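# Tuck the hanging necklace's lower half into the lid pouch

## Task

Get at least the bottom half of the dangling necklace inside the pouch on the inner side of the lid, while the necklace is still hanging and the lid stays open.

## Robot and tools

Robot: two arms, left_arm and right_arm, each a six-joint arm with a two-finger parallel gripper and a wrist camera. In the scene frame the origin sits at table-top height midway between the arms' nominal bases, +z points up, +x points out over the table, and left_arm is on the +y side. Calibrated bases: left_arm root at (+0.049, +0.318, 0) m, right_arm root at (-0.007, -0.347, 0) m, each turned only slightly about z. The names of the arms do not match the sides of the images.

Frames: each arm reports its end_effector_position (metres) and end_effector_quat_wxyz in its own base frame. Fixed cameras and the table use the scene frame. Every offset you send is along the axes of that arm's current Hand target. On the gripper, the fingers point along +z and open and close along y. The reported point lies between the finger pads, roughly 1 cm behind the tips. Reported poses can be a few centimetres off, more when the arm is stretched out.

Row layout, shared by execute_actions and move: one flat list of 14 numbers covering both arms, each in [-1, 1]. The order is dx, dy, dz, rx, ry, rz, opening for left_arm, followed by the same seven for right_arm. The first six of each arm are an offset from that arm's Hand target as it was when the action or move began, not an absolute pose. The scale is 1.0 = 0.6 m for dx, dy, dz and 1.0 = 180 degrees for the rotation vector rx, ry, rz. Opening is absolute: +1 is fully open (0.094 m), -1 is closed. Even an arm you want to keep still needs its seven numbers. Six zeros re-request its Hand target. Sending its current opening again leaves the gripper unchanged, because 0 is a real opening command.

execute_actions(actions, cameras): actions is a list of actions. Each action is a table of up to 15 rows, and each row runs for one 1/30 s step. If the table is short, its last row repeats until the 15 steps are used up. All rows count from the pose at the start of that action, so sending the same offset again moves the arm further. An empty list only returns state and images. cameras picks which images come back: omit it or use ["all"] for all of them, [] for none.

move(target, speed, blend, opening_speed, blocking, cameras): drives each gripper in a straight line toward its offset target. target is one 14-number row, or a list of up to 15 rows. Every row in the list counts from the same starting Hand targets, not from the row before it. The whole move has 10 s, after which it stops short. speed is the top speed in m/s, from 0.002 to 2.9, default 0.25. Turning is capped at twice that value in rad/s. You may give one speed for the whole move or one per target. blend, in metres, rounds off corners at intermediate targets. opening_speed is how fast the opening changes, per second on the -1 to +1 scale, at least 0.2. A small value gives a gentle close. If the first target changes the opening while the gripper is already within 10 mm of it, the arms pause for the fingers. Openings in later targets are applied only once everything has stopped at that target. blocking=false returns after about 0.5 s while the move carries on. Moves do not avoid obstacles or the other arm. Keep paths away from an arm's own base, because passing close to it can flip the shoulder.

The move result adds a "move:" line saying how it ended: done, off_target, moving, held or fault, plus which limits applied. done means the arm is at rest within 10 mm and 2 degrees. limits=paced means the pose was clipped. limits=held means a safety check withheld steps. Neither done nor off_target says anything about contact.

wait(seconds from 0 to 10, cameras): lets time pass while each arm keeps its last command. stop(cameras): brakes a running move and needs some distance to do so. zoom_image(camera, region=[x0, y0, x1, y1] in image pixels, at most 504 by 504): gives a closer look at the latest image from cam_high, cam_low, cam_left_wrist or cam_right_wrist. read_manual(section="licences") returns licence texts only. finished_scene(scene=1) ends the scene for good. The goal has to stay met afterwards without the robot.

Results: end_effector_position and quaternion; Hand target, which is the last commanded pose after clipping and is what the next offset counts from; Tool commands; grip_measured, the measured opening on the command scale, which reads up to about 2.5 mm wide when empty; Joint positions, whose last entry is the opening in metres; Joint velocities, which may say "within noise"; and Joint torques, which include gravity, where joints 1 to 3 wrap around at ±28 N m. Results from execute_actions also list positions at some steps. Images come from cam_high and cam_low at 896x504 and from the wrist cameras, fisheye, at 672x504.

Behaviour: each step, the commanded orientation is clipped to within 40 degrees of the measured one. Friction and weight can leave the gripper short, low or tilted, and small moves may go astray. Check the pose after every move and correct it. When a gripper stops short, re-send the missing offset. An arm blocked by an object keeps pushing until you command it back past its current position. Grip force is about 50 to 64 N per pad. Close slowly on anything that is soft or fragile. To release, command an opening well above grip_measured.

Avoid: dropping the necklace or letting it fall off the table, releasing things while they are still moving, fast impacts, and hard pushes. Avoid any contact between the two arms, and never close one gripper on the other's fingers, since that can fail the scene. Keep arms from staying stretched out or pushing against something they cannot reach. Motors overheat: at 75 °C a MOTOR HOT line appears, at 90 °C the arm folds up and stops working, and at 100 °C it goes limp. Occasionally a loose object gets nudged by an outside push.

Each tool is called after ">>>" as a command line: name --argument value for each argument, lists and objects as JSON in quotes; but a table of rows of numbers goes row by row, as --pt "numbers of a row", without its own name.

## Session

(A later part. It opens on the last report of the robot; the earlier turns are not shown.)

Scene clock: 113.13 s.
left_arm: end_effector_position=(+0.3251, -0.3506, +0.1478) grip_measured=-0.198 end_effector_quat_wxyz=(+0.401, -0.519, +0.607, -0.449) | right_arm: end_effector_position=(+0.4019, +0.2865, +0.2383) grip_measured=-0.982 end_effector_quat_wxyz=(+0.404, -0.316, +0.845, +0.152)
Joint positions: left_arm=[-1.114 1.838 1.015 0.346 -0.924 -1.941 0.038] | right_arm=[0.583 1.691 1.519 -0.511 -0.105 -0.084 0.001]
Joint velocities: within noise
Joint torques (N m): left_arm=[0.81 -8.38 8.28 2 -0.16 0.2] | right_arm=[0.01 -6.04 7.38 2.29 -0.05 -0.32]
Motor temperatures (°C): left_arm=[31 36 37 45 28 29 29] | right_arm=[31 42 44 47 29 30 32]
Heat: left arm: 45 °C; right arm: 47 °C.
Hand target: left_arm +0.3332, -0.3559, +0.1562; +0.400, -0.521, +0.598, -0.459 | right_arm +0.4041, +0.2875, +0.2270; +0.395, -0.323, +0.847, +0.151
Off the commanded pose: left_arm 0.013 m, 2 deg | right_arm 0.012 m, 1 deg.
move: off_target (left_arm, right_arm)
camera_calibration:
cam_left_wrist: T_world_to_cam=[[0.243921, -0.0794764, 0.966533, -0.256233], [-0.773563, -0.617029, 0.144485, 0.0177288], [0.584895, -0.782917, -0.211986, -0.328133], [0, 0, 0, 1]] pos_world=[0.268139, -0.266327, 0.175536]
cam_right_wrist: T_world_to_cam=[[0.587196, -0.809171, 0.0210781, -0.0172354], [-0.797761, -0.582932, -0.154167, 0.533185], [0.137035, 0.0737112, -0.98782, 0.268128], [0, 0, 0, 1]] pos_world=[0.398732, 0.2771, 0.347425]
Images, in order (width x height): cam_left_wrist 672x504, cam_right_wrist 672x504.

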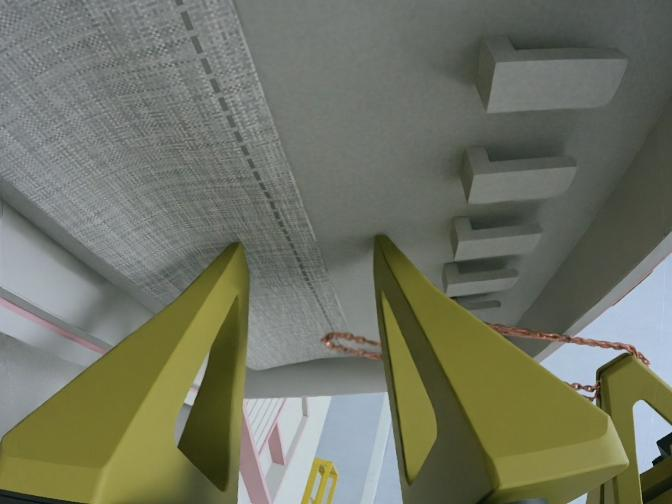

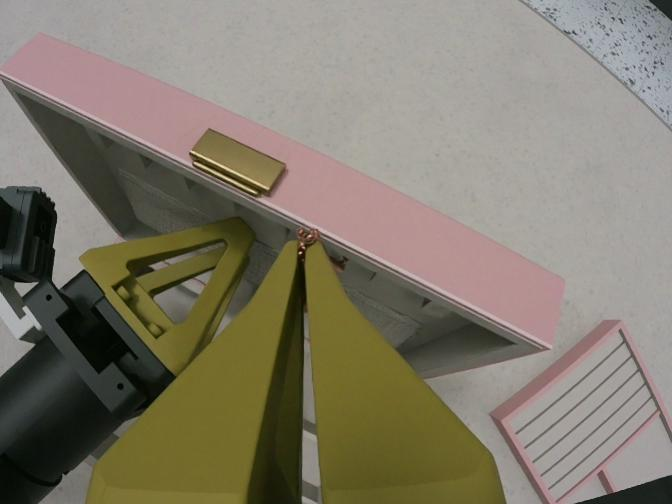

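>>> move --target '[0,0,0.003,0,0,0,-0.5, 0,0,0,0,0,0,-1.0]' --speed 0.05 --opening_speed 0.4 --cameras '["cam_left_wrist","cam_right_wrist"]'

>>> zoom_image --camera "cam_left_wrist" --region '[200, 140, 420, 300]'

Scene clock: 114.27 s.
left_arm: end_effector_position=(+0.3262, -0.3533, +0.1491) grip_measured=-0.498 end_effector_quat_wxyz=(+0.398, -0.518, +0.607, -0.452) | right_arm: end_effector_position=(+0.4019, +0.2865, +0.2383) grip_measured=-0.982 end_effector_quat_wxyz=(+0.404, -0.316, +0.845, +0.152)
Joint positions: left_arm=[-1.113 1.842 1.022 0.353 -0.916 -1.937 0.024] | right_arm=[0.583 1.691 1.519 -0.511 -0.105 -0.084 0.001]
Joint velocities: within noise
Joint torques (N m): left_arm=[1.01 -8.51 8.23 1.95 -0.24 0.18] | right_arm=[0.01 -6.02 7.39 2.28 -0.06 -0.32]
Motor temperatures (°C): left_arm=[31 36 37 45 28 29 29] | right_arm=[31 42 44 47 29 30 32]
Heat: left arm: 45 °C; right arm: 47 °C.
Hand target: left_arm +0.3350, -0.3561, +0.1560; +0.400, -0.521, +0.598, -0.459 | right_arm +0.4041, +0.2875, +0.2270; +0.395, -0.323, +0.847, +0.151
Off the commanded pose: left_arm 0.011 m, 1 deg | right_arm 0.012 m, 1 deg.
move: off_target (left_arm, right_arm)
camera_calibration:
cam_left_wrist: T_world_to_cam=[[0.242041, -0.0744126, 0.967408, -0.255668], [-0.777799, -0.610935, 0.147609, 0.0198001], [0.580039, -0.788176, -0.205749, -0.331772], [0, 0, 0, 1]] pos_world=[0.269723, -0.268423, 0.176151]
cam_right_wrist: T_world_to_cam=[[0.587196, -0.809171, 0.0210781, -0.0172354], [-0.797761, -0.582932, -0.154167, 0.533185], [0.137035, 0.0737112, -0.98782, 0.268128], [0, 0, 0, 1]] pos_world=[0.398732, 0.2771, 0.347425]
Images, in order (width x height): cam_left_wrist 672x504, cam_right_wrist 672x504.

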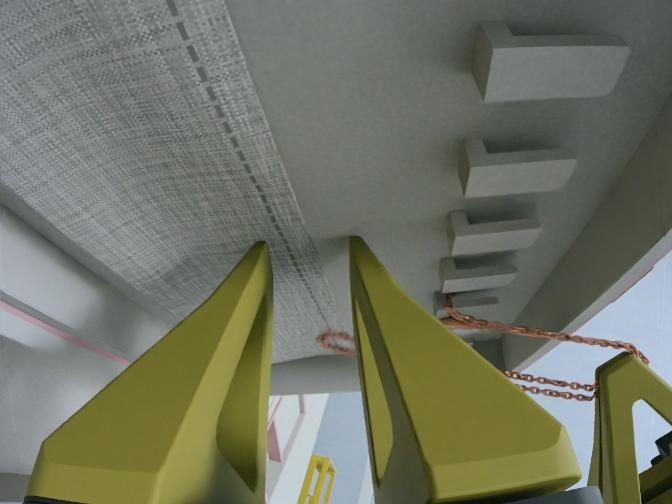

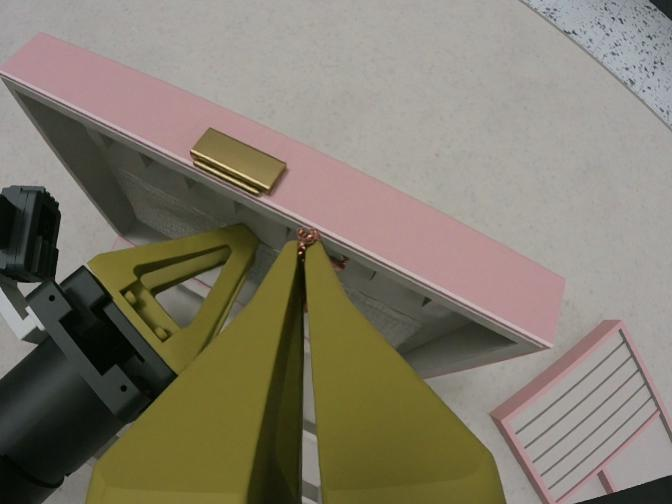

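Scaled by 2.291 from the camera's 672x504 image, which has a finer 960x720 frame.

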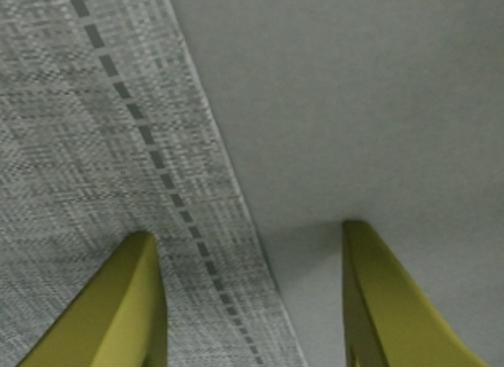

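>>> move --target '[0,0,0.004,0,0,0,-0.75, 0,0,0,0,0,0,-1.0]' --speed 0.05 --opening_speed 0.4 --cameras '["cam_left_wrist","cam_right_wrist"]'

>>> zoom_image --camera "cam_left_wrist" --region '[200, 140, 420, 300]'

Scene clock: 115.37 s.
left_arm: end_effector_position=(+0.3264, -0.3544, +0.1468) grip_measured=-0.748 end_effector_quat_wxyz=(+0.397, -0.517, +0.610, -0.452) | right_arm: end_effector_position=(+0.4019, +0.2865, +0.2383) grip_measured=-0.982 end_effector_quat_wxyz=(+0.404, -0.316, +0.845, +0.152)
Joint positions: left_arm=[-1.112 1.847 1.022 0.356 -0.911 -1.934 0.012] | right_arm=[0.583 1.691 1.519 -0.511 -0.105 -0.084 0.001]
Joint velocities: within noise
Joint torques (N m): left_arm=[1.37 -8.65 8.53 2 -0.22 0.2] | right_arm=[-0.02 -6.02 7.39 2.28 -0.05 -0.32]
Motor temperatures (°C): left_arm=[31 36 37 45 28 29 29] | right_arm=[31 42 44 47 29 30 32]
Heat: left arm: 45 °C; right arm: 47 °C.
Hand target: left_arm +0.3372, -0.3565, +0.1553; +0.400, -0.521, +0.598, -0.459 | right_arm +0.4041, +0.2875, +0.2270; +0.395, -0.323, +0.847, +0.151
Off the commanded pose: left_arm 0.014 m, 2 deg | right_arm 0.012 m, 1 deg.
move: off_target (left_arm, right_arm)
camera_calibration:
cam_left_wrist: T_world_to_cam=[[0.244363, -0.0794232, 0.966426, -0.255959], [-0.780536, -0.607474, 0.147437, 0.0217539], [0.575369, -0.790359, -0.210437, -0.331767], [0, 0, 0, 1]] pos_world=[0.270415, -0.269329, 0.174342]
cam_right_wrist: T_world_to_cam=[[0.587196, -0.809171, 0.0210781, -0.0172354], [-0.797761, -0.582932, -0.154167, 0.533185], [0.137035, 0.0737112, -0.98782, 0.268128], [0, 0, 0, 1]] pos_world=[0.398732, 0.2771, 0.347425]
Images, in order (width x height): cam_left_wrist 672x504, cam_right_wrist 672x504.

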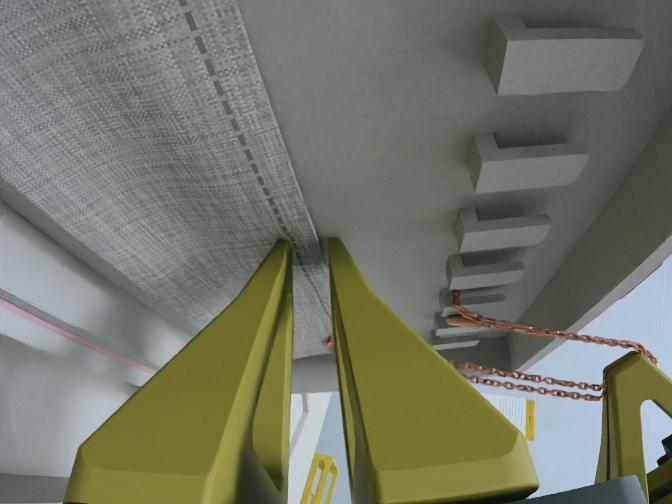

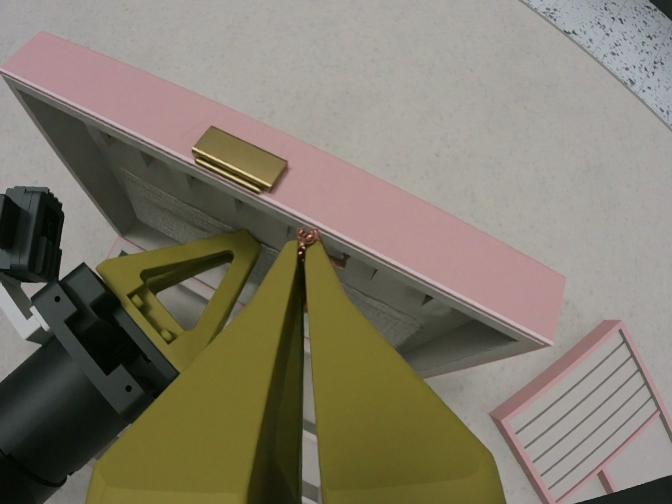

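Scaled by 2.291 from the camera's 672x504 image, which has a finer 960x720 frame.

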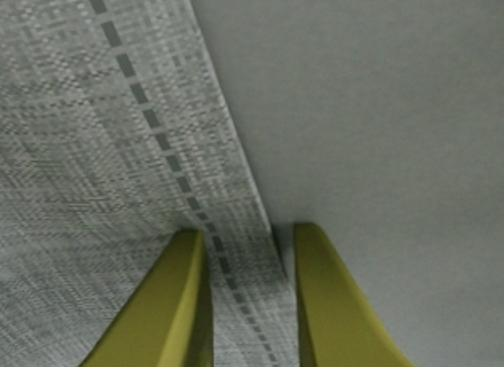

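>>> move --target '[0,0,0.0015,0,0,0,-0.88, 0,0,0,0,0,0,-1.0]' --speed 0.05 --opening_speed 0.3 --cameras '["cam_left_wrist"]'

>>> zoom_image --camera "cam_left_wrist" --region '[220, 150, 400, 290]'

Scene clock: 116.27 s.
left_arm: end_effector_position=(+0.3265, -0.3555, +0.1477) grip_measured=-0.878 end_effector_quat_wxyz=(+0.395, -0.516, +0.610, -0.453) | right_arm: end_effector_position=(+0.4019, +0.2865, +0.2383) grip_measured=-0.982 end_effector_quat_wxyz=(+0.404, -0.316, +0.845, +0.152)
Joint positions: left_arm=[-1.112 1.847 1.024 0.357 -0.907 -1.933 0.006] | right_arm=[0.583 1.691 1.519 -0.511 -0.105 -0.084 0.001]
Joint velocities: within noise
Joint torques (N m): left_arm=[1.7 -8.47 8.5 2.01 -0.25 0.23] | right_arm=[0.02 -6.04 7.38 2.28 -0.05 -0.32]
Motor temperatures (°C): left_arm=[31 36 37 45 28 29 29] | right_arm=[31 42 44 47 29 30 32]
Heat: left arm: 45 °C; right arm: 47 °C.
Hand target: left_arm +0.3380, -0.3566, +0.1550; +0.400, -0.521, +0.598, -0.459 | right_arm +0.4041, +0.2875, +0.2270; +0.395, -0.323, +0.847, +0.151
Off the commanded pose: left_arm 0.014 m, 2 deg | right_arm 0.012 m, 1 deg.
move: off_target (left_arm, right_arm)
camera_calibration:
cam_left_wrist: T_world_to_cam=[[0.243964, -0.0780343, 0.96664, -0.256257], [-0.782627, -0.604464, 0.148725, 0.0226396], [0.572693, -0.792801, -0.208539, -0.332764], [0, 0, 0, 1]] pos_world=[0.270808, -0.270128, 0.174947]
Images, in order (width x height): cam_left_wrist 672x504.

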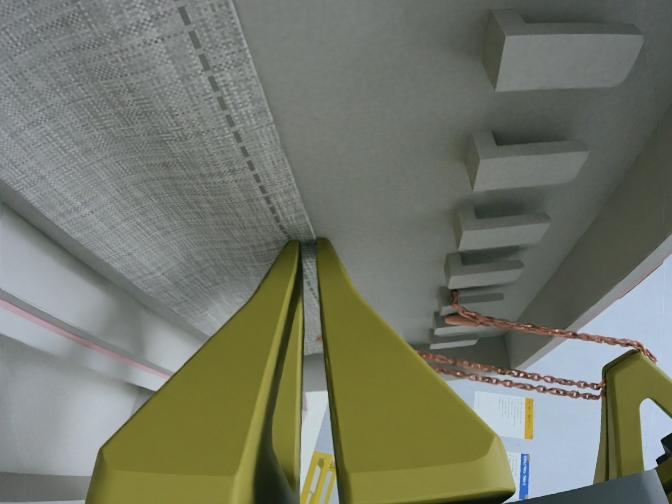

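Scaled by 2.800 from the camera's 672x504 image, which has a finer 960x720 frame.

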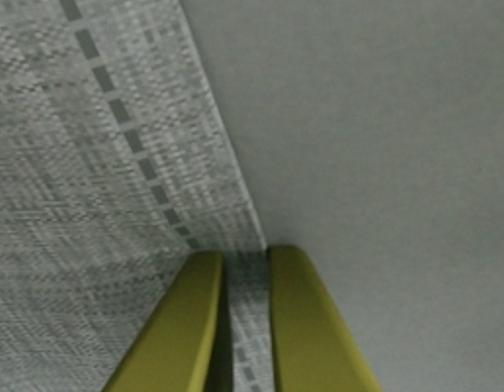

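>>> move --target '[0,0,0,0,0,0,-1.0, 0,0,0,0,0,0,-1.0]' --speed 0.05 --opening_speed 0.25 --cameras '["cam_left_wrist"]'

>>> zoom_image --camera "cam_left_wrist" --region '[220, 150, 400, 290]'

Scene clock: 117.53 s.
left_arm: end_effector_position=(+0.3265, -0.3560, +0.1481) grip_measured=-0.989 end_effector_quat_wxyz=(+0.395, -0.516, +0.610, -0.454) | right_arm: end_effector_position=(+0.4019, +0.2865, +0.2383) grip_measured=-0.982 end_effector_quat_wxyz=(+0.404, -0.316, +0.845, +0.152)
Joint positions: left_arm=[-1.112 1.847 1.024 0.36 -0.906 -1.932 0.001] | right_arm=[0.583 1.691 1.519 -0.511 -0.105 -0.084 0.001]
Joint velocities: within noise
Joint torques (N m): left_arm=[1.46 -8.39 8.17 1.98 -0.27 0.16] | right_arm=[0.01 -6.02 7.38 2.29 -0.06 -0.33]
Motor temperatures (°C): left_arm=[31 36 37 45 28 29 29] | right_arm=[31 42 44 47 29 30 32]
Heat: left arm: 45 °C; right arm: 47 °C.
Hand target: left_arm +0.3381, -0.3567, +0.1551; +0.400, -0.521, +0.598, -0.459 | right_arm +0.4041, +0.2875, +0.2270; +0.395, -0.323, +0.847, +0.151
Off the commanded pose: left_arm 0.013 m, 2 deg | right_arm 0.012 m, 1 deg.
move: off_target (left_arm, right_arm)
camera_calibration:
cam_left_wrist: T_world_to_cam=[[0.242991, -0.0760822, 0.96704, -0.255805], [-0.78368, -0.60291, 0.149483, 0.0231548], [0.571666, -0.794173, -0.206126, -0.333585], [0, 0, 0, 1]] pos_world=[0.271003, -0.270426, 0.175152]
Images, in order (width x height): cam_left_wrist 672x504.

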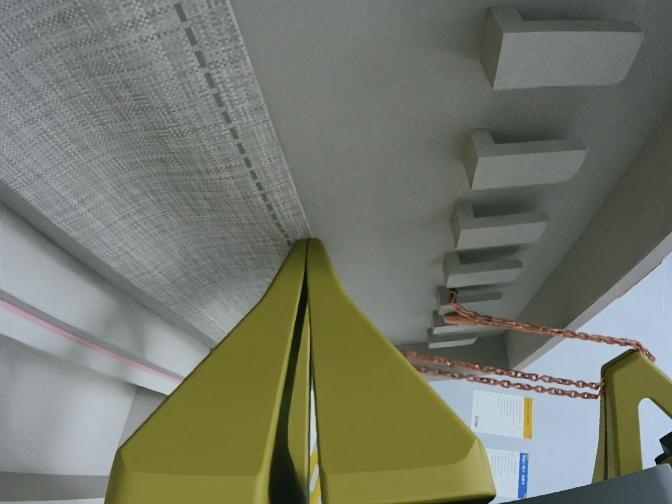

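Scaled by 2.800 from the camera's 672x504 image, which has a finer 960x720 frame.

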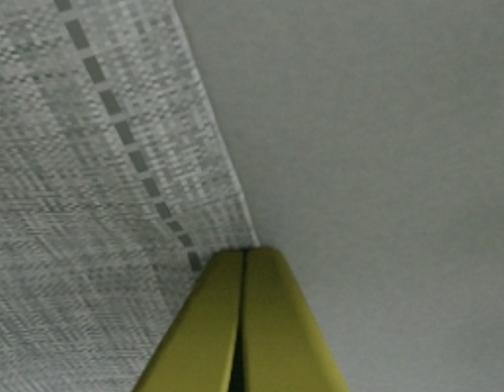

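>>> move --target '[0.0093,-0.0003,-0.0287,0,0,0,-1.0, 0,0,0,0,0,0,-1.0]' --speed 0.04 --cameras '["cam_left_wrist","cam_right_wrist"]'

>>> zoom_image --camera "cam_left_wrist" --region '[220, 150, 400, 290]'

Scene clock: 118.87 s.
left_arm: end_effector_position=(+0.3212, -0.3544, +0.1460) grip_measured=-0.989 end_effector_quat_wxyz=(+0.403, -0.516, +0.611, -0.445) | right_arm: end_effector_position=(+0.4019, +0.2865, +0.2383) grip_measured=-0.982 end_effector_quat_wxyz=(+0.404, -0.316, +0.845, +0.152)
Joint positions: left_arm=[-1.128 1.847 1.024 0.334 -0.937 -1.941 0.001] | right_arm=[0.583 1.691 1.519 -0.511 -0.105 -0.084 0.001]
Joint velocities: within noise
Joint torques (N m): left_arm=[-0.94 -10.67 8.02 1.71 -0.33 -0.02] | right_arm=[-0.02 -6.02 7.39 2.28 -0.05 -0.32]
Motor temperatures (°C): left_arm=[31 37 38 45 28 29 29] | right_arm=[31 42 44 48 29 30 32]
Heat: left arm: 45 °C; right arm: 48 °C.
Hand target: left_arm +0.3209, -0.3598, +0.1597; +0.400, -0.521, +0.598, -0.459 | right_arm +0.4041, +0.2875, +0.2269; +0.395, -0.323, +0.847, +0.151
Off the commanded pose: left_arm 0.015 m, 2 deg | right_arm 0.012 m, 1 deg.
move: off_target (left_arm, right_arm)
camera_calibration:
cam_left_wrist: T_world_to_cam=[[0.243637, -0.0928318, 0.965413, -0.258284], [-0.775109, -0.616954, 0.136286, 0.0143533], [0.582964, -0.781505, -0.222268, -0.326573], [0, 0, 0, 1]] pos_world=[0.264433, -0.27034, 0.174808]
cam_right_wrist: T_world_to_cam=[[0.587196, -0.809171, 0.0210781, -0.0172354], [-0.797761, -0.582932, -0.154167, 0.533185], [0.137035, 0.0737112, -0.98782, 0.268128], [0, 0, 0, 1]] pos_world=[0.398732, 0.2771, 0.347425]
Images, in order (width x height): cam_left_wrist 672x504, cam_right_wrist 672x504.

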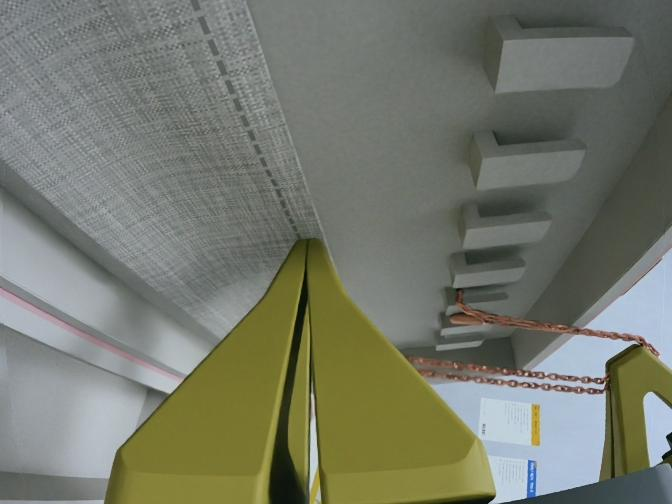

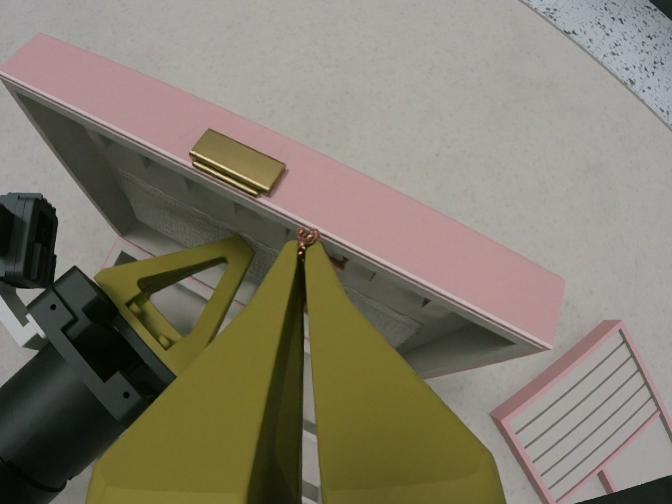

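Scaled by 2.800 from the camera's 672x504 image, which has a finer 960x720 frame.

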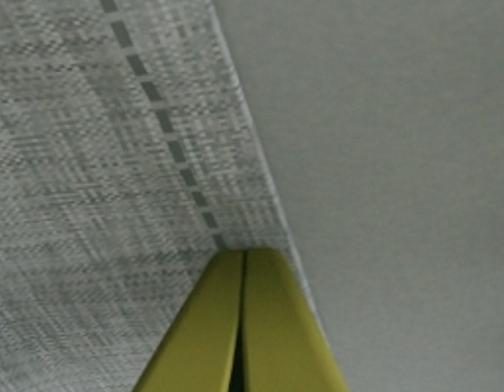

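>>> move --target '[0.0048,0.0320,-0.0287,0,0,0,0.106, 0,0,0,0,0,0,-1.0]' --speed 0.06 --opening_speed 0.8 --cameras '["cam_left_wrist","cam_right_wrist"]'

>>> zoom_image --camera "cam_left_wrist" --region '[150, 80, 450, 310]'

Scene clock: 123.37 s.
left_arm: end_effector_position=(+0.3007, -0.3601, +0.1412) grip_measured=+0.104 end_effector_quat_wxyz=(+0.402, -0.517, +0.607, -0.451) | right_arm: end_effector_position=(+0.4019, +0.2865, +0.2383) grip_measured=-0.982 end_effector_quat_wxyz=(+0.404, -0.316, +0.845, +0.152)
Joint positions: left_arm=[-1.186 1.847 1.002 0.333 -0.986 -1.987 0.052] | right_arm=[0.583 1.691 1.519 -0.511 -0.105 -0.084 0.001]
Joint velocities: within noise
Joint torques (N m): left_arm=[-0.73 -10.63 5.24 1.84 -0.36 0.03] | right_arm=[-0.02 -6.02 7.41 2.29 -0.05 -0.32]
Motor temperatures (°C): left_arm=[31 39 38 45 28 29 29] | right_arm=[31 42 44 48 29 30 32]
Heat: left arm: 45 °C; right arm: 48 °C.
Hand target: left_arm +0.2992, -0.3596, +0.1455; +0.400, -0.521, +0.598, -0.459 | right_arm +0.4041, +0.2875, +0.2269; +0.395, -0.323, +0.847, +0.151
Off the commanded pose: left_arm 0.005 m, 1 deg | right_arm 0.012 m, 1 deg.
move: off_target (right_arm)
camera_calibration:
cam_left_wrist: T_world_to_cam=[[0.237401, -0.0808331, 0.968043, -0.243332], [-0.776913, -0.614014, 0.139258, -0.00314064], [0.583135, -0.785145, -0.208568, -0.323419], [0, 0, 0, 1]] pos_world=[0.243924, -0.275529, 0.168538]
cam_right_wrist: T_world_to_cam=[[0.587196, -0.809171, 0.0210781, -0.0172354], [-0.797761, -0.582932, -0.154167, 0.533185], [0.137035, 0.0737112, -0.98782, 0.268128], [0, 0, 0, 1]] pos_world=[0.398732, 0.2771, 0.347425]
Images, in order (width x height): cam_left_wrist 672x504, cam_right_wrist 672x504.

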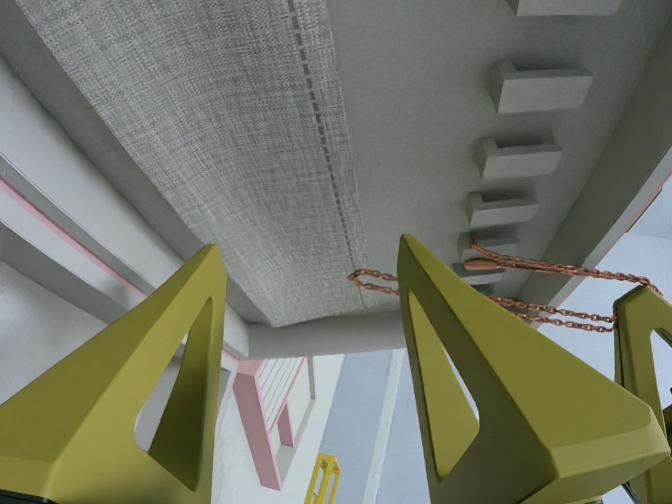

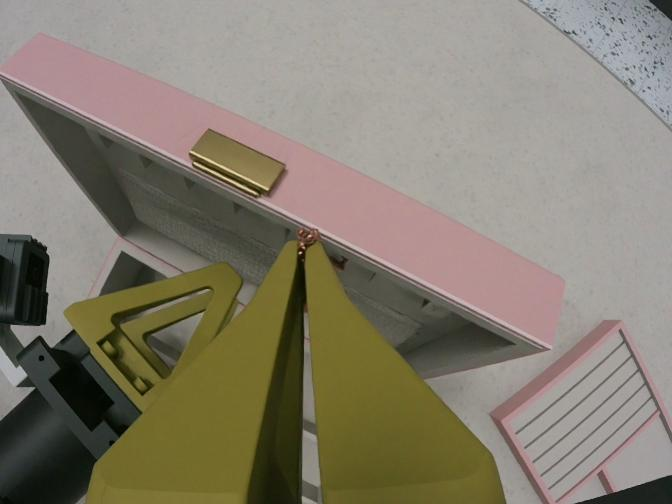

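Scaled by 1.680 from the camera's 672x504 image, which has a finer 960x720 frame.

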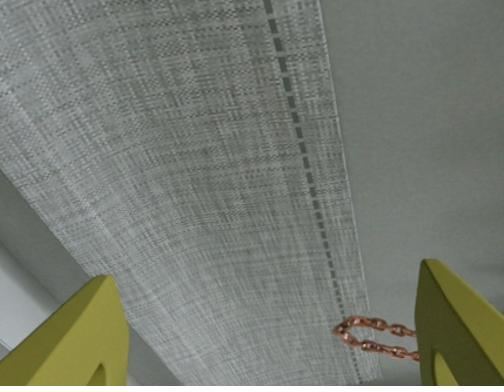

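>>> move --target '[-0.0140,0.0003,0.0271,0,0,0,0.106, 0,0,0,0,0,0,-1.0]' --speed 0.05 --cameras '["cam_left_wrist"]'

>>> zoom_image --camera "cam_left_wrist" --region '[180, 80, 450, 290]'

Scene clock: 124.73 s.
left_arm: end_effector_position=(+0.3143, -0.3538, +0.1434) grip_measured=+0.104 end_effector_quat_wxyz=(+0.399, -0.524, +0.596, -0.459) | right_arm: end_effector_position=(+0.4019, +0.2865, +0.2383) grip_measured=-0.982 end_effector_quat_wxyz=(+0.404, -0.316, +0.845, +0.152)
Joint positions: left_arm=[-1.147 1.847 0.991 0.386 -0.96 -1.97 0.052] | right_arm=[0.583 1.691 1.519 -0.511 -0.105 -0.084 0.001]
Joint velocities: within noise
Joint torques (N m): left_arm=[0.39 -9.2 5.03 2 -0.15 0.16] | right_arm=[0.01 -6.01 7.39 2.28 -0.05 -0.32]
Motor temperatures (°C): left_arm=[31 39 38 45 28 29 29] | right_arm=[31 42 44 48 29 30 32]
Heat: left arm: 45 °C; right arm: 48 °C.
Hand target: left_arm +0.3157, -0.3536, +0.1412; +0.400, -0.521, +0.598, -0.459 | right_arm +0.4041, +0.2875, +0.2269; +0.395, -0.323, +0.847, +0.151
Off the commanded pose: left_arm 0.003 m, 0 deg | right_arm 0.012 m, 1 deg.
move: off_target (right_arm)
camera_calibration:
cam_left_wrist: T_world_to_cam=[[0.231143, -0.0519317, 0.971533, -0.236424], [-0.771008, -0.61882, 0.150357, 0.00571933], [0.593396, -0.783814, -0.183076, -0.332297], [0, 0, 0, 1]] pos_world=[0.256241, -0.269198, 0.167998]
Images, in order (width x height): cam_left_wrist 672x504.

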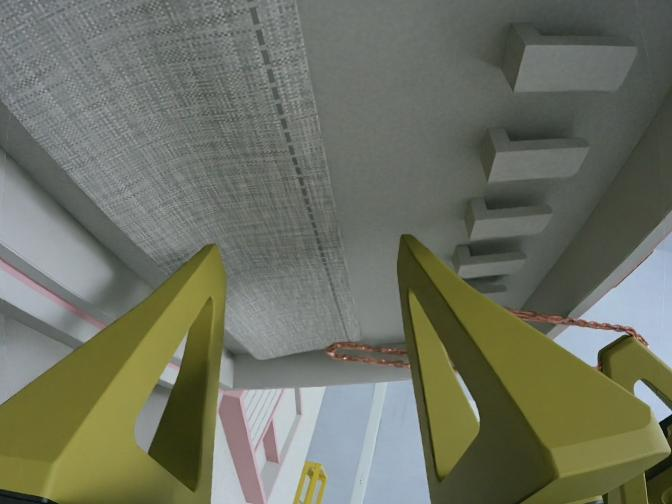

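Scaled by 1.867 from the camera's 672x504 image, which has a finer 960x720 frame.

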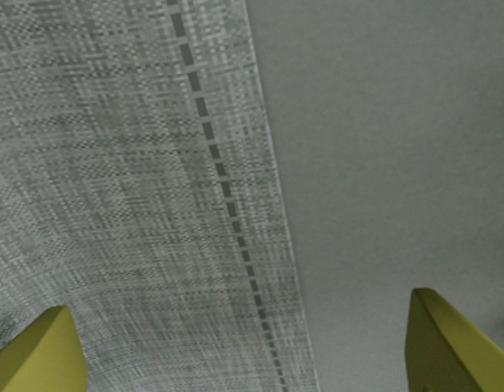

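>>> move --target '[-0.0013,0.0151,0.0080,0,0,0,0.106, 0,0,0,0,0,0,-1.0]' --speed 0.05 --cameras '["cam_left_wrist"]'

>>> zoom_image --camera "cam_left_wrist" --region '[180, 80, 450, 290]'

Scene clock: 126.00 s.
left_arm: end_effector_position=(+0.3155, -0.3542, +0.1344) grip_measured=+0.104 end_effector_quat_wxyz=(+0.398, -0.523, +0.597, -0.460) | right_arm: end_effector_position=(+0.4019, +0.2865, +0.2383) grip_measured=-0.982 end_effector_quat_wxyz=(+0.404, -0.316, +0.845, +0.152)
Joint positions: left_arm=[-1.143 1.871 0.976 0.43 -0.954 -1.965 0.052] | right_arm=[0.583 1.691 1.519 -0.511 -0.105 -0.084 0.001]
Joint velocities: within noise
Joint torques (N m): left_arm=[0.42 -9.02 5.08 1.93 -0.2 0.24] | right_arm=[-0.02 -6.02 7.35 2.29 -0.05 -0.33]
Motor temperatures (°C): left_arm=[31 39 38 45 28 29 29] | right_arm=[31 42 44 48 29 30 32]
Heat: left arm: 45 °C; right arm: 48 °C.
Hand target: left_arm +0.3182, -0.3531, +0.1311; +0.400, -0.521, +0.598, -0.459 | right_arm +0.4041, +0.2875, +0.2269; +0.395, -0.323, +0.847, +0.151
Off the commanded pose: left_arm 0.004 m, 0 deg | right_arm 0.012 m, 1 deg.
move: off_target (right_arm)
camera_calibration:
cam_left_wrist: T_world_to_cam=[[0.230346, -0.0508211, 0.971781, -0.227375], [-0.773155, -0.615967, 0.151052, 0.00940224], [0.590908, -0.786131, -0.181178, -0.335228], [0, 0, 0, 1]] pos_world=[0.257733, -0.269297, 0.158803]
Images, in order (width x height): cam_left_wrist 672x504.

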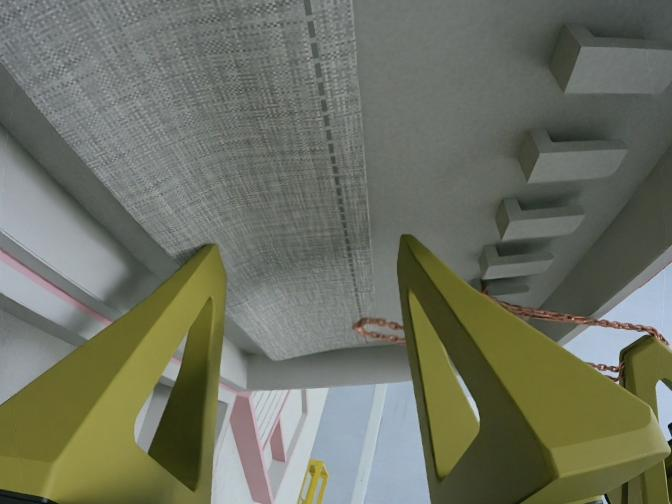

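Scaled by 1.867 from the camera's 672x504 image, which has a finer 960x720 frame.

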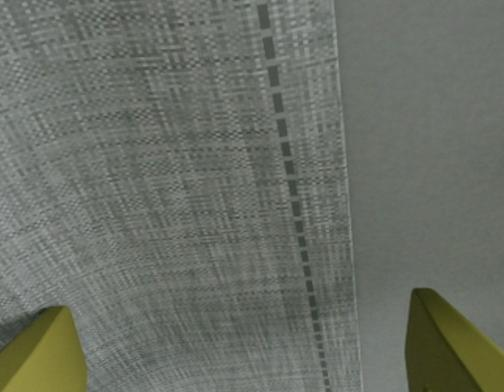

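>>> move --target '[-0.0035,0.0,0.0102,0,0,0,0.106, 0,0,0,0,0,0,-1.0]' --speed 0.05 --cameras '["cam_left_wrist","cam_right_wrist"]'

>>> zoom_image --camera "cam_left_wrist" --region '[180, 80, 450, 290]'

Scene clock: 127.07 s.
left_arm: end_effector_position=(+0.3206, -0.3535, +0.1343) grip_measured=+0.104 end_effector_quat_wxyz=(+0.397, -0.523, +0.596, -0.463) | right_arm: end_effector_position=(+0.4019, +0.2865, +0.2383) grip_measured=-0.982 end_effector_quat_wxyz=(+0.404, -0.316, +0.845, +0.152)
Joint positions: left_arm=[-1.129 1.876 0.976 0.451 -0.94 -1.953 0.052] | right_arm=[0.583 1.691 1.519 -0.511 -0.105 -0.084 0.001]
Joint velocities: within noise
Joint torques (N m): left_arm=[0.58 -8.83 5.22 1.95 -0.13 0.17] | right_arm=[-0.01 -6.02 7.38 2.28 -0.06 -0.32]
Motor temperatures (°C): left_arm=[31 39 38 45 28 29 29] | right_arm=[31 42 44 48 29 30 32]
Heat: left arm: 45 °C; right arm: 48 °C.
Hand target: left_arm +0.3243, -0.3518, +0.1297; +0.400, -0.521, +0.598, -0.459 | right_arm +0.4041, +0.2875, +0.2269; +0.395, -0.323, +0.847, +0.151
Off the commanded pose: left_arm 0.006 m, 1 deg | right_arm 0.012 m, 1 deg.
move: off_target (right_arm)
camera_calibration:
cam_left_wrist: T_world_to_cam=[[0.228081, -0.0465985, 0.972526, -0.226365], [-0.774761, -0.613637, 0.152298, 0.0149914], [0.589681, -0.788212, -0.176062, -0.338797], [0, 0, 0, 1]] pos_world=[0.263027, -0.268393, 0.158214]
cam_right_wrist: T_world_to_cam=[[0.587196, -0.809171, 0.0210781, -0.0172354], [-0.797761, -0.582932, -0.154167, 0.533185], [0.137035, 0.0737112, -0.98782, 0.268128], [0, 0, 0, 1]] pos_world=[0.398732, 0.2771, 0.347425]
Images, in order (width x height): cam_left_wrist 672x504, cam_right_wrist 672x504.

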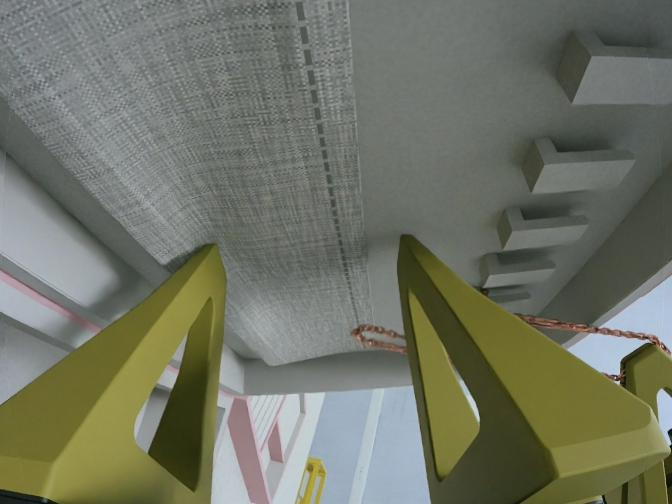

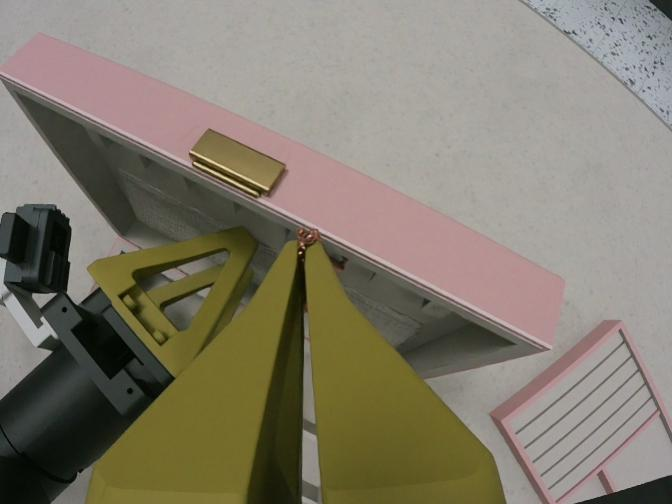

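Scaled by 1.867 from the camera's 672x504 image, which has a finer 960x720 frame.

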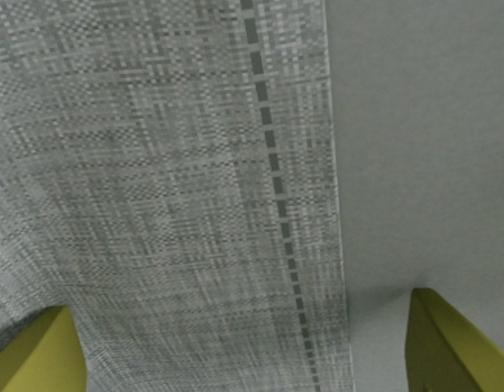

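>>> move --target '[-0.0008,-0.0060,0.0056,0,0,0,-0.15, 0,0,0,0,0,0,-1.0]' --speed 0.05 --opening_speed 0.4 --cameras '["cam_left_wrist","cam_right_wrist"]'

>>> zoom_image --camera "cam_left_wrist" --region '[180, 80, 450, 290]'

Scene clock: 128.13 s.
left_arm: end_effector_position=(+0.3218, -0.3542, +0.1335) grip_measured=-0.148 end_effector_quat_wxyz=(+0.395, -0.520, +0.600, -0.462) | right_arm: end_effector_position=(+0.4019, +0.2865, +0.2383) grip_measured=-0.982 end_effector_quat_wxyz=(+0.404, -0.316, +0.845, +0.152)
Joint positions: left_arm=[-1.124 1.876 0.976 0.452 -0.925 -1.946 0.04] | right_arm=[0.583 1.691 1.519 -0.511 -0.105 -0.084 0.001]
Joint velocities: within noise
Joint torques (N m): left_arm=[1.17 -8.62 6.22 1.93 -0.21 0.2] | right_arm=[0.01 -6.04 7.39 2.29 -0.05 -0.32]
Motor temperatures (°C): left_arm=[31 39 38 45 28 29 29] | right_arm=[31 42 44 48 29 30 32]
Heat: left arm: 45 °C; right arm: 48 °C.
Hand target: left_arm +0.3285, -0.3519, +0.1323; +0.400, -0.521, +0.598, -0.459 | right_arm +0.4041, +0.2875, +0.2269; +0.395, -0.323, +0.847, +0.151
Off the commanded pose: left_arm 0.007 m, 1 deg | right_arm 0.012 m, 1 deg.
move: off_target (right_arm)
camera_calibration:
cam_left_wrist: T_world_to_cam=[[0.231971, -0.0526236, 0.971298, -0.229033], [-0.780161, -0.606463, 0.153465, 0.0197167], [0.580981, -0.793368, -0.181737, -0.338564], [0, 0, 0, 1]] pos_world=[0.26521, -0.268701, 0.157904]
cam_right_wrist: T_world_to_cam=[[0.587196, -0.809171, 0.0210781, -0.0172354], [-0.797761, -0.582932, -0.154167, 0.533185], [0.137035, 0.0737112, -0.98782, 0.268128], [0, 0, 0, 1]] pos_world=[0.398732, 0.2771, 0.347425]
Images, in order (width x height): cam_left_wrist 672x504, cam_right_wrist 672x504.

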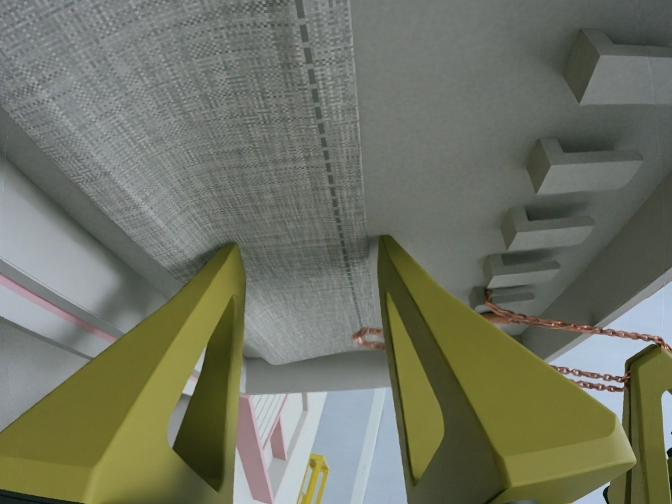

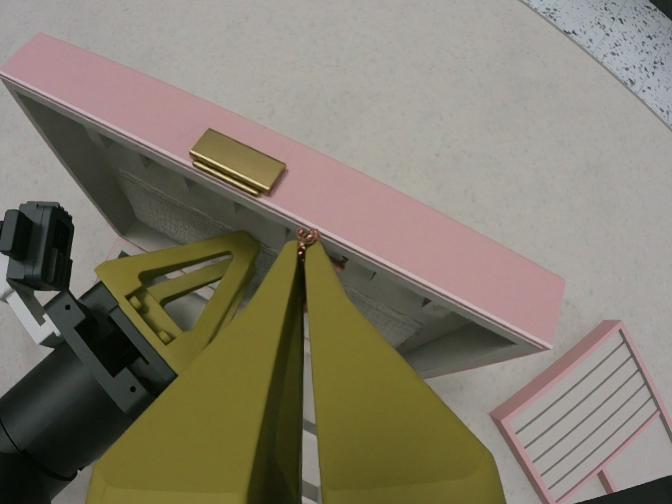

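Scaled by 1.867 from the camera's 672x504 image, which has a finer 960x720 frame.

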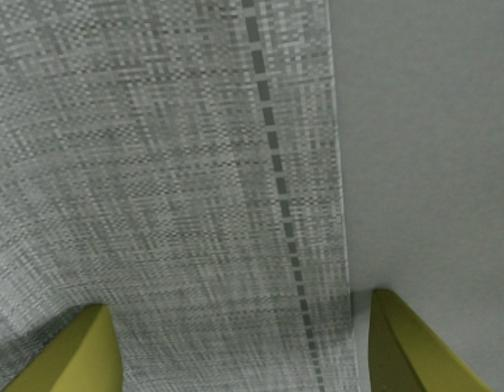

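>>> move --target '[0.0,-0.0110,0.0040,-0.028,0,0,-0.3, 0,0,0,0,0,0,-1.0]' --speed 0.05 --opening_speed 0.4 --cameras '["cam_left_wrist","cam_right_wrist"]'

>>> zoom_image --camera "cam_left_wrist" --region '[180, 80, 450, 290]'

Scene clock: 130.03 s.
left_arm: end_effector_position=(+0.3268, -0.3540, +0.1259) grip_measured=-0.298 end_effector_quat_wxyz=(+0.382, -0.529, +0.626, -0.427) | right_arm: end_effector_position=(+0.4019, +0.2865, +0.2383) grip_measured=-0.982 end_effector_quat_wxyz=(+0.404, -0.316, +0.845, +0.152)
Joint positions: left_arm=[-1.105 1.876 1.047 0.256 -0.883 -2.005 0.033] | right_arm=[0.583 1.691 1.519 -0.511 -0.105 -0.084 0.001]
Joint velocities: within noise
Joint torques (N m): left_arm=[1.16 -12.23 7.47 1.41 -0.16 -0.03] | right_arm=[0.01 -6.01 7.38 2.28 -0.05 -0.32]
Motor temperatures (°C): left_arm=[31 40 38 45 28 29 29] | right_arm=[31 42 44 48 29 30 32]
Heat: left arm: 45 °C; right arm: 48 °C.
Hand target: left_arm +0.3325, -0.3525, +0.1381; +0.377, -0.538, +0.618, -0.433 | right_arm +0.4041, +0.2875, +0.2269; +0.395, -0.323, +0.847, +0.151
Off the commanded pose: left_arm 0.014 m, 2 deg | right_arm 0.012 m, 1 deg.
move: off_target (left_arm, right_arm)
camera_calibration:
cam_left_wrist: T_world_to_cam=[[0.309935, -0.0969648, 0.9458, -0.260846], [-0.765814, -0.614997, 0.187904, 0.0127931], [0.563444, -0.782545, -0.264866, -0.322562], [0, 0, 0, 1]] pos_world=[0.272388, -0.269844, 0.158869]
cam_right_wrist: T_world_to_cam=[[0.587196, -0.809171, 0.0210781, -0.0172354], [-0.797761, -0.582932, -0.154167, 0.533185], [0.137035, 0.0737112, -0.98782, 0.268128], [0, 0, 0, 1]] pos_world=[0.398732, 0.2771, 0.347425]
Images, in order (width x height): cam_left_wrist 672x504, cam_right_wrist 672x504.

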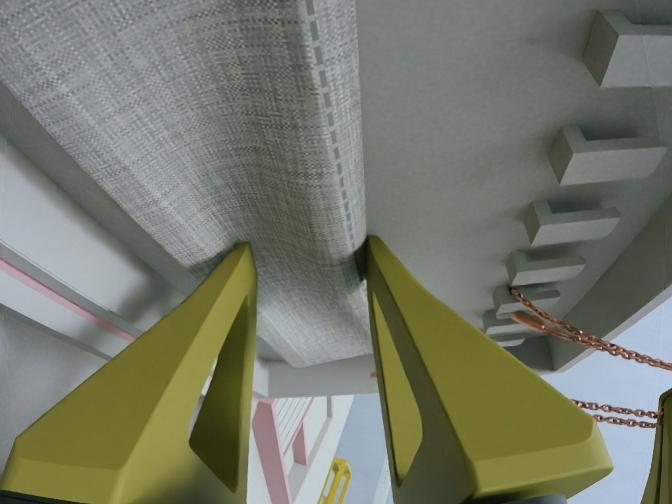

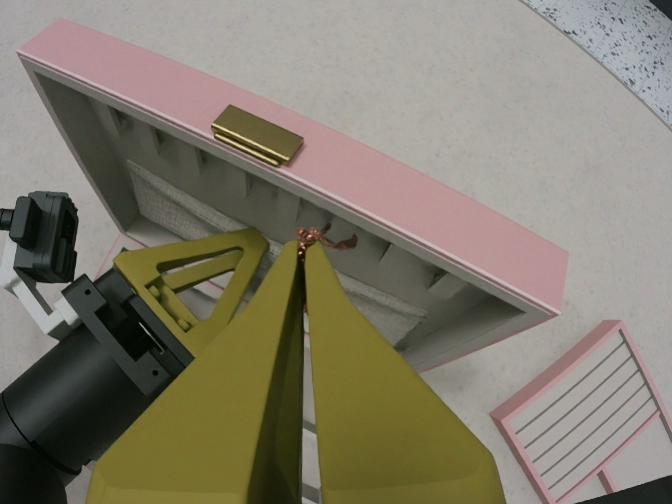

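Scaled by 1.867 from the camera's 672x504 image, which has a finer 960x720 frame.

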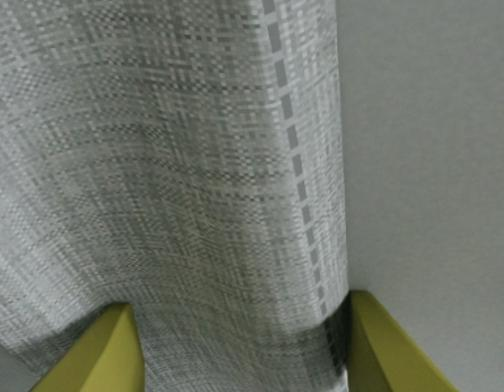

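>>> move --target '[0,0,0,0,0,0,-0.3, -0.0015,-0.0100,0.0223,0,0,0,-1.0]' --speed 0.05 --cameras '["cam_left_wrist","cam_right_wrist"]'

>>> zoom_image --camera "cam_left_wrist" --region '[440, 220, 672, 420]'

Scene clock: 132.13 s.
left_arm: end_effector_position=(+0.3267, -0.3540, +0.1258) grip_measured=-0.298 end_effector_quat_wxyz=(+0.382, -0.530, +0.626, -0.427) | right_arm: end_effector_position=(+0.4113, +0.2879, +0.2220) grip_measured=-0.982 end_effector_quat_wxyz=(+0.395, -0.317, +0.849, +0.150)
Joint positions: left_arm=[-1.105 1.876 1.047 0.256 -0.883 -2.006 0.033] | right_arm=[0.572 1.734 1.519 -0.489 -0.112 -0.091 0.001]
Joint velocities: within noise
Joint torques (N m): left_arm=[1.2 -11.9 7.43 1.38 -0.12 -0.03] | right_arm=[-0.01 -6.3 9.35 2.25 -0.07 -0.33]
Motor temperatures (°C): left_arm=[31 40 38 45 28 29 29] | right_arm=[31 42 44 48 29 30 32]
Heat: left arm: 45 °C; right arm: 48 °C.
Hand target: left_arm +0.3325, -0.3525, +0.1381; +0.377, -0.538, +0.618, -0.433 | right_arm +0.4161, +0.2903, +0.2191; +0.395, -0.323, +0.847, +0.151
Off the commanded pose: left_arm 0.014 m, 2 deg | right_arm 0.006 m, 1 deg.
move: off_target (left_arm)
camera_calibration:
cam_left_wrist: T_world_to_cam=[[0.310211, -0.0965814, 0.945749, -0.260706], [-0.765643, -0.615081, 0.188323, 0.0127384], [0.563524, -0.782526, -0.264752, -0.322545], [0, 0, 0, 1]] pos_world=[0.272389, -0.269744, 0.158769]
cam_right_wrist: T_world_to_cam=[[0.587008, -0.80933, 0.0201818, -0.020977], [-0.800536, -0.583985, -0.134552, 0.536052], [0.120683, 0.062827, -0.990701, 0.261227], [0, 0, 0, 1]] pos_world=[0.409917, 0.279657, 0.331349]
Images, in order (width x height): cam_left_wrist 672x504, cam_right_wrist 672x504.

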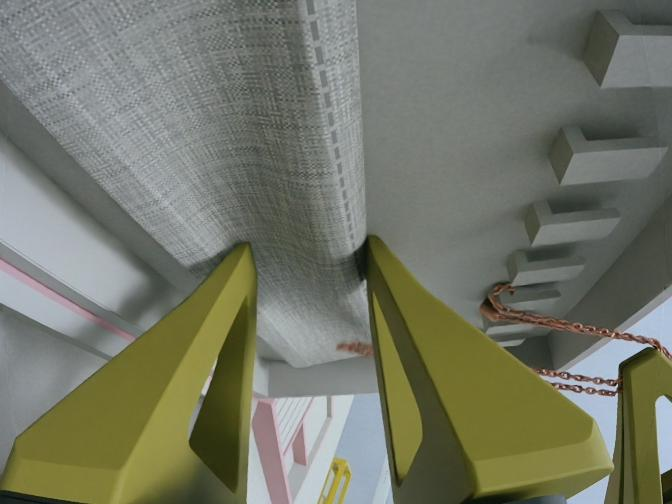

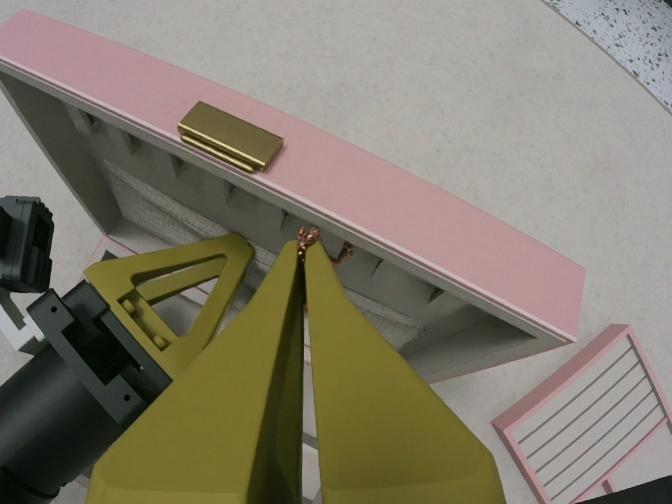

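Scaled by 2.172 from the camera's 672x504 image, which has a finer 960x720 frame.

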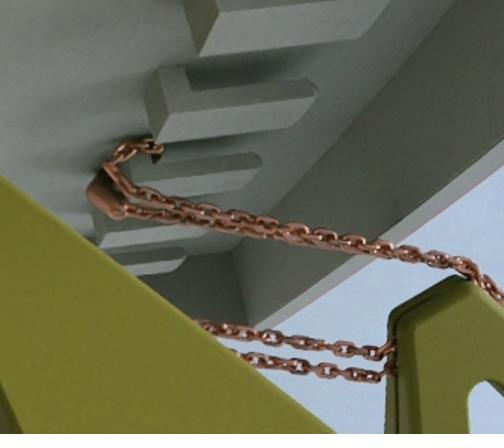

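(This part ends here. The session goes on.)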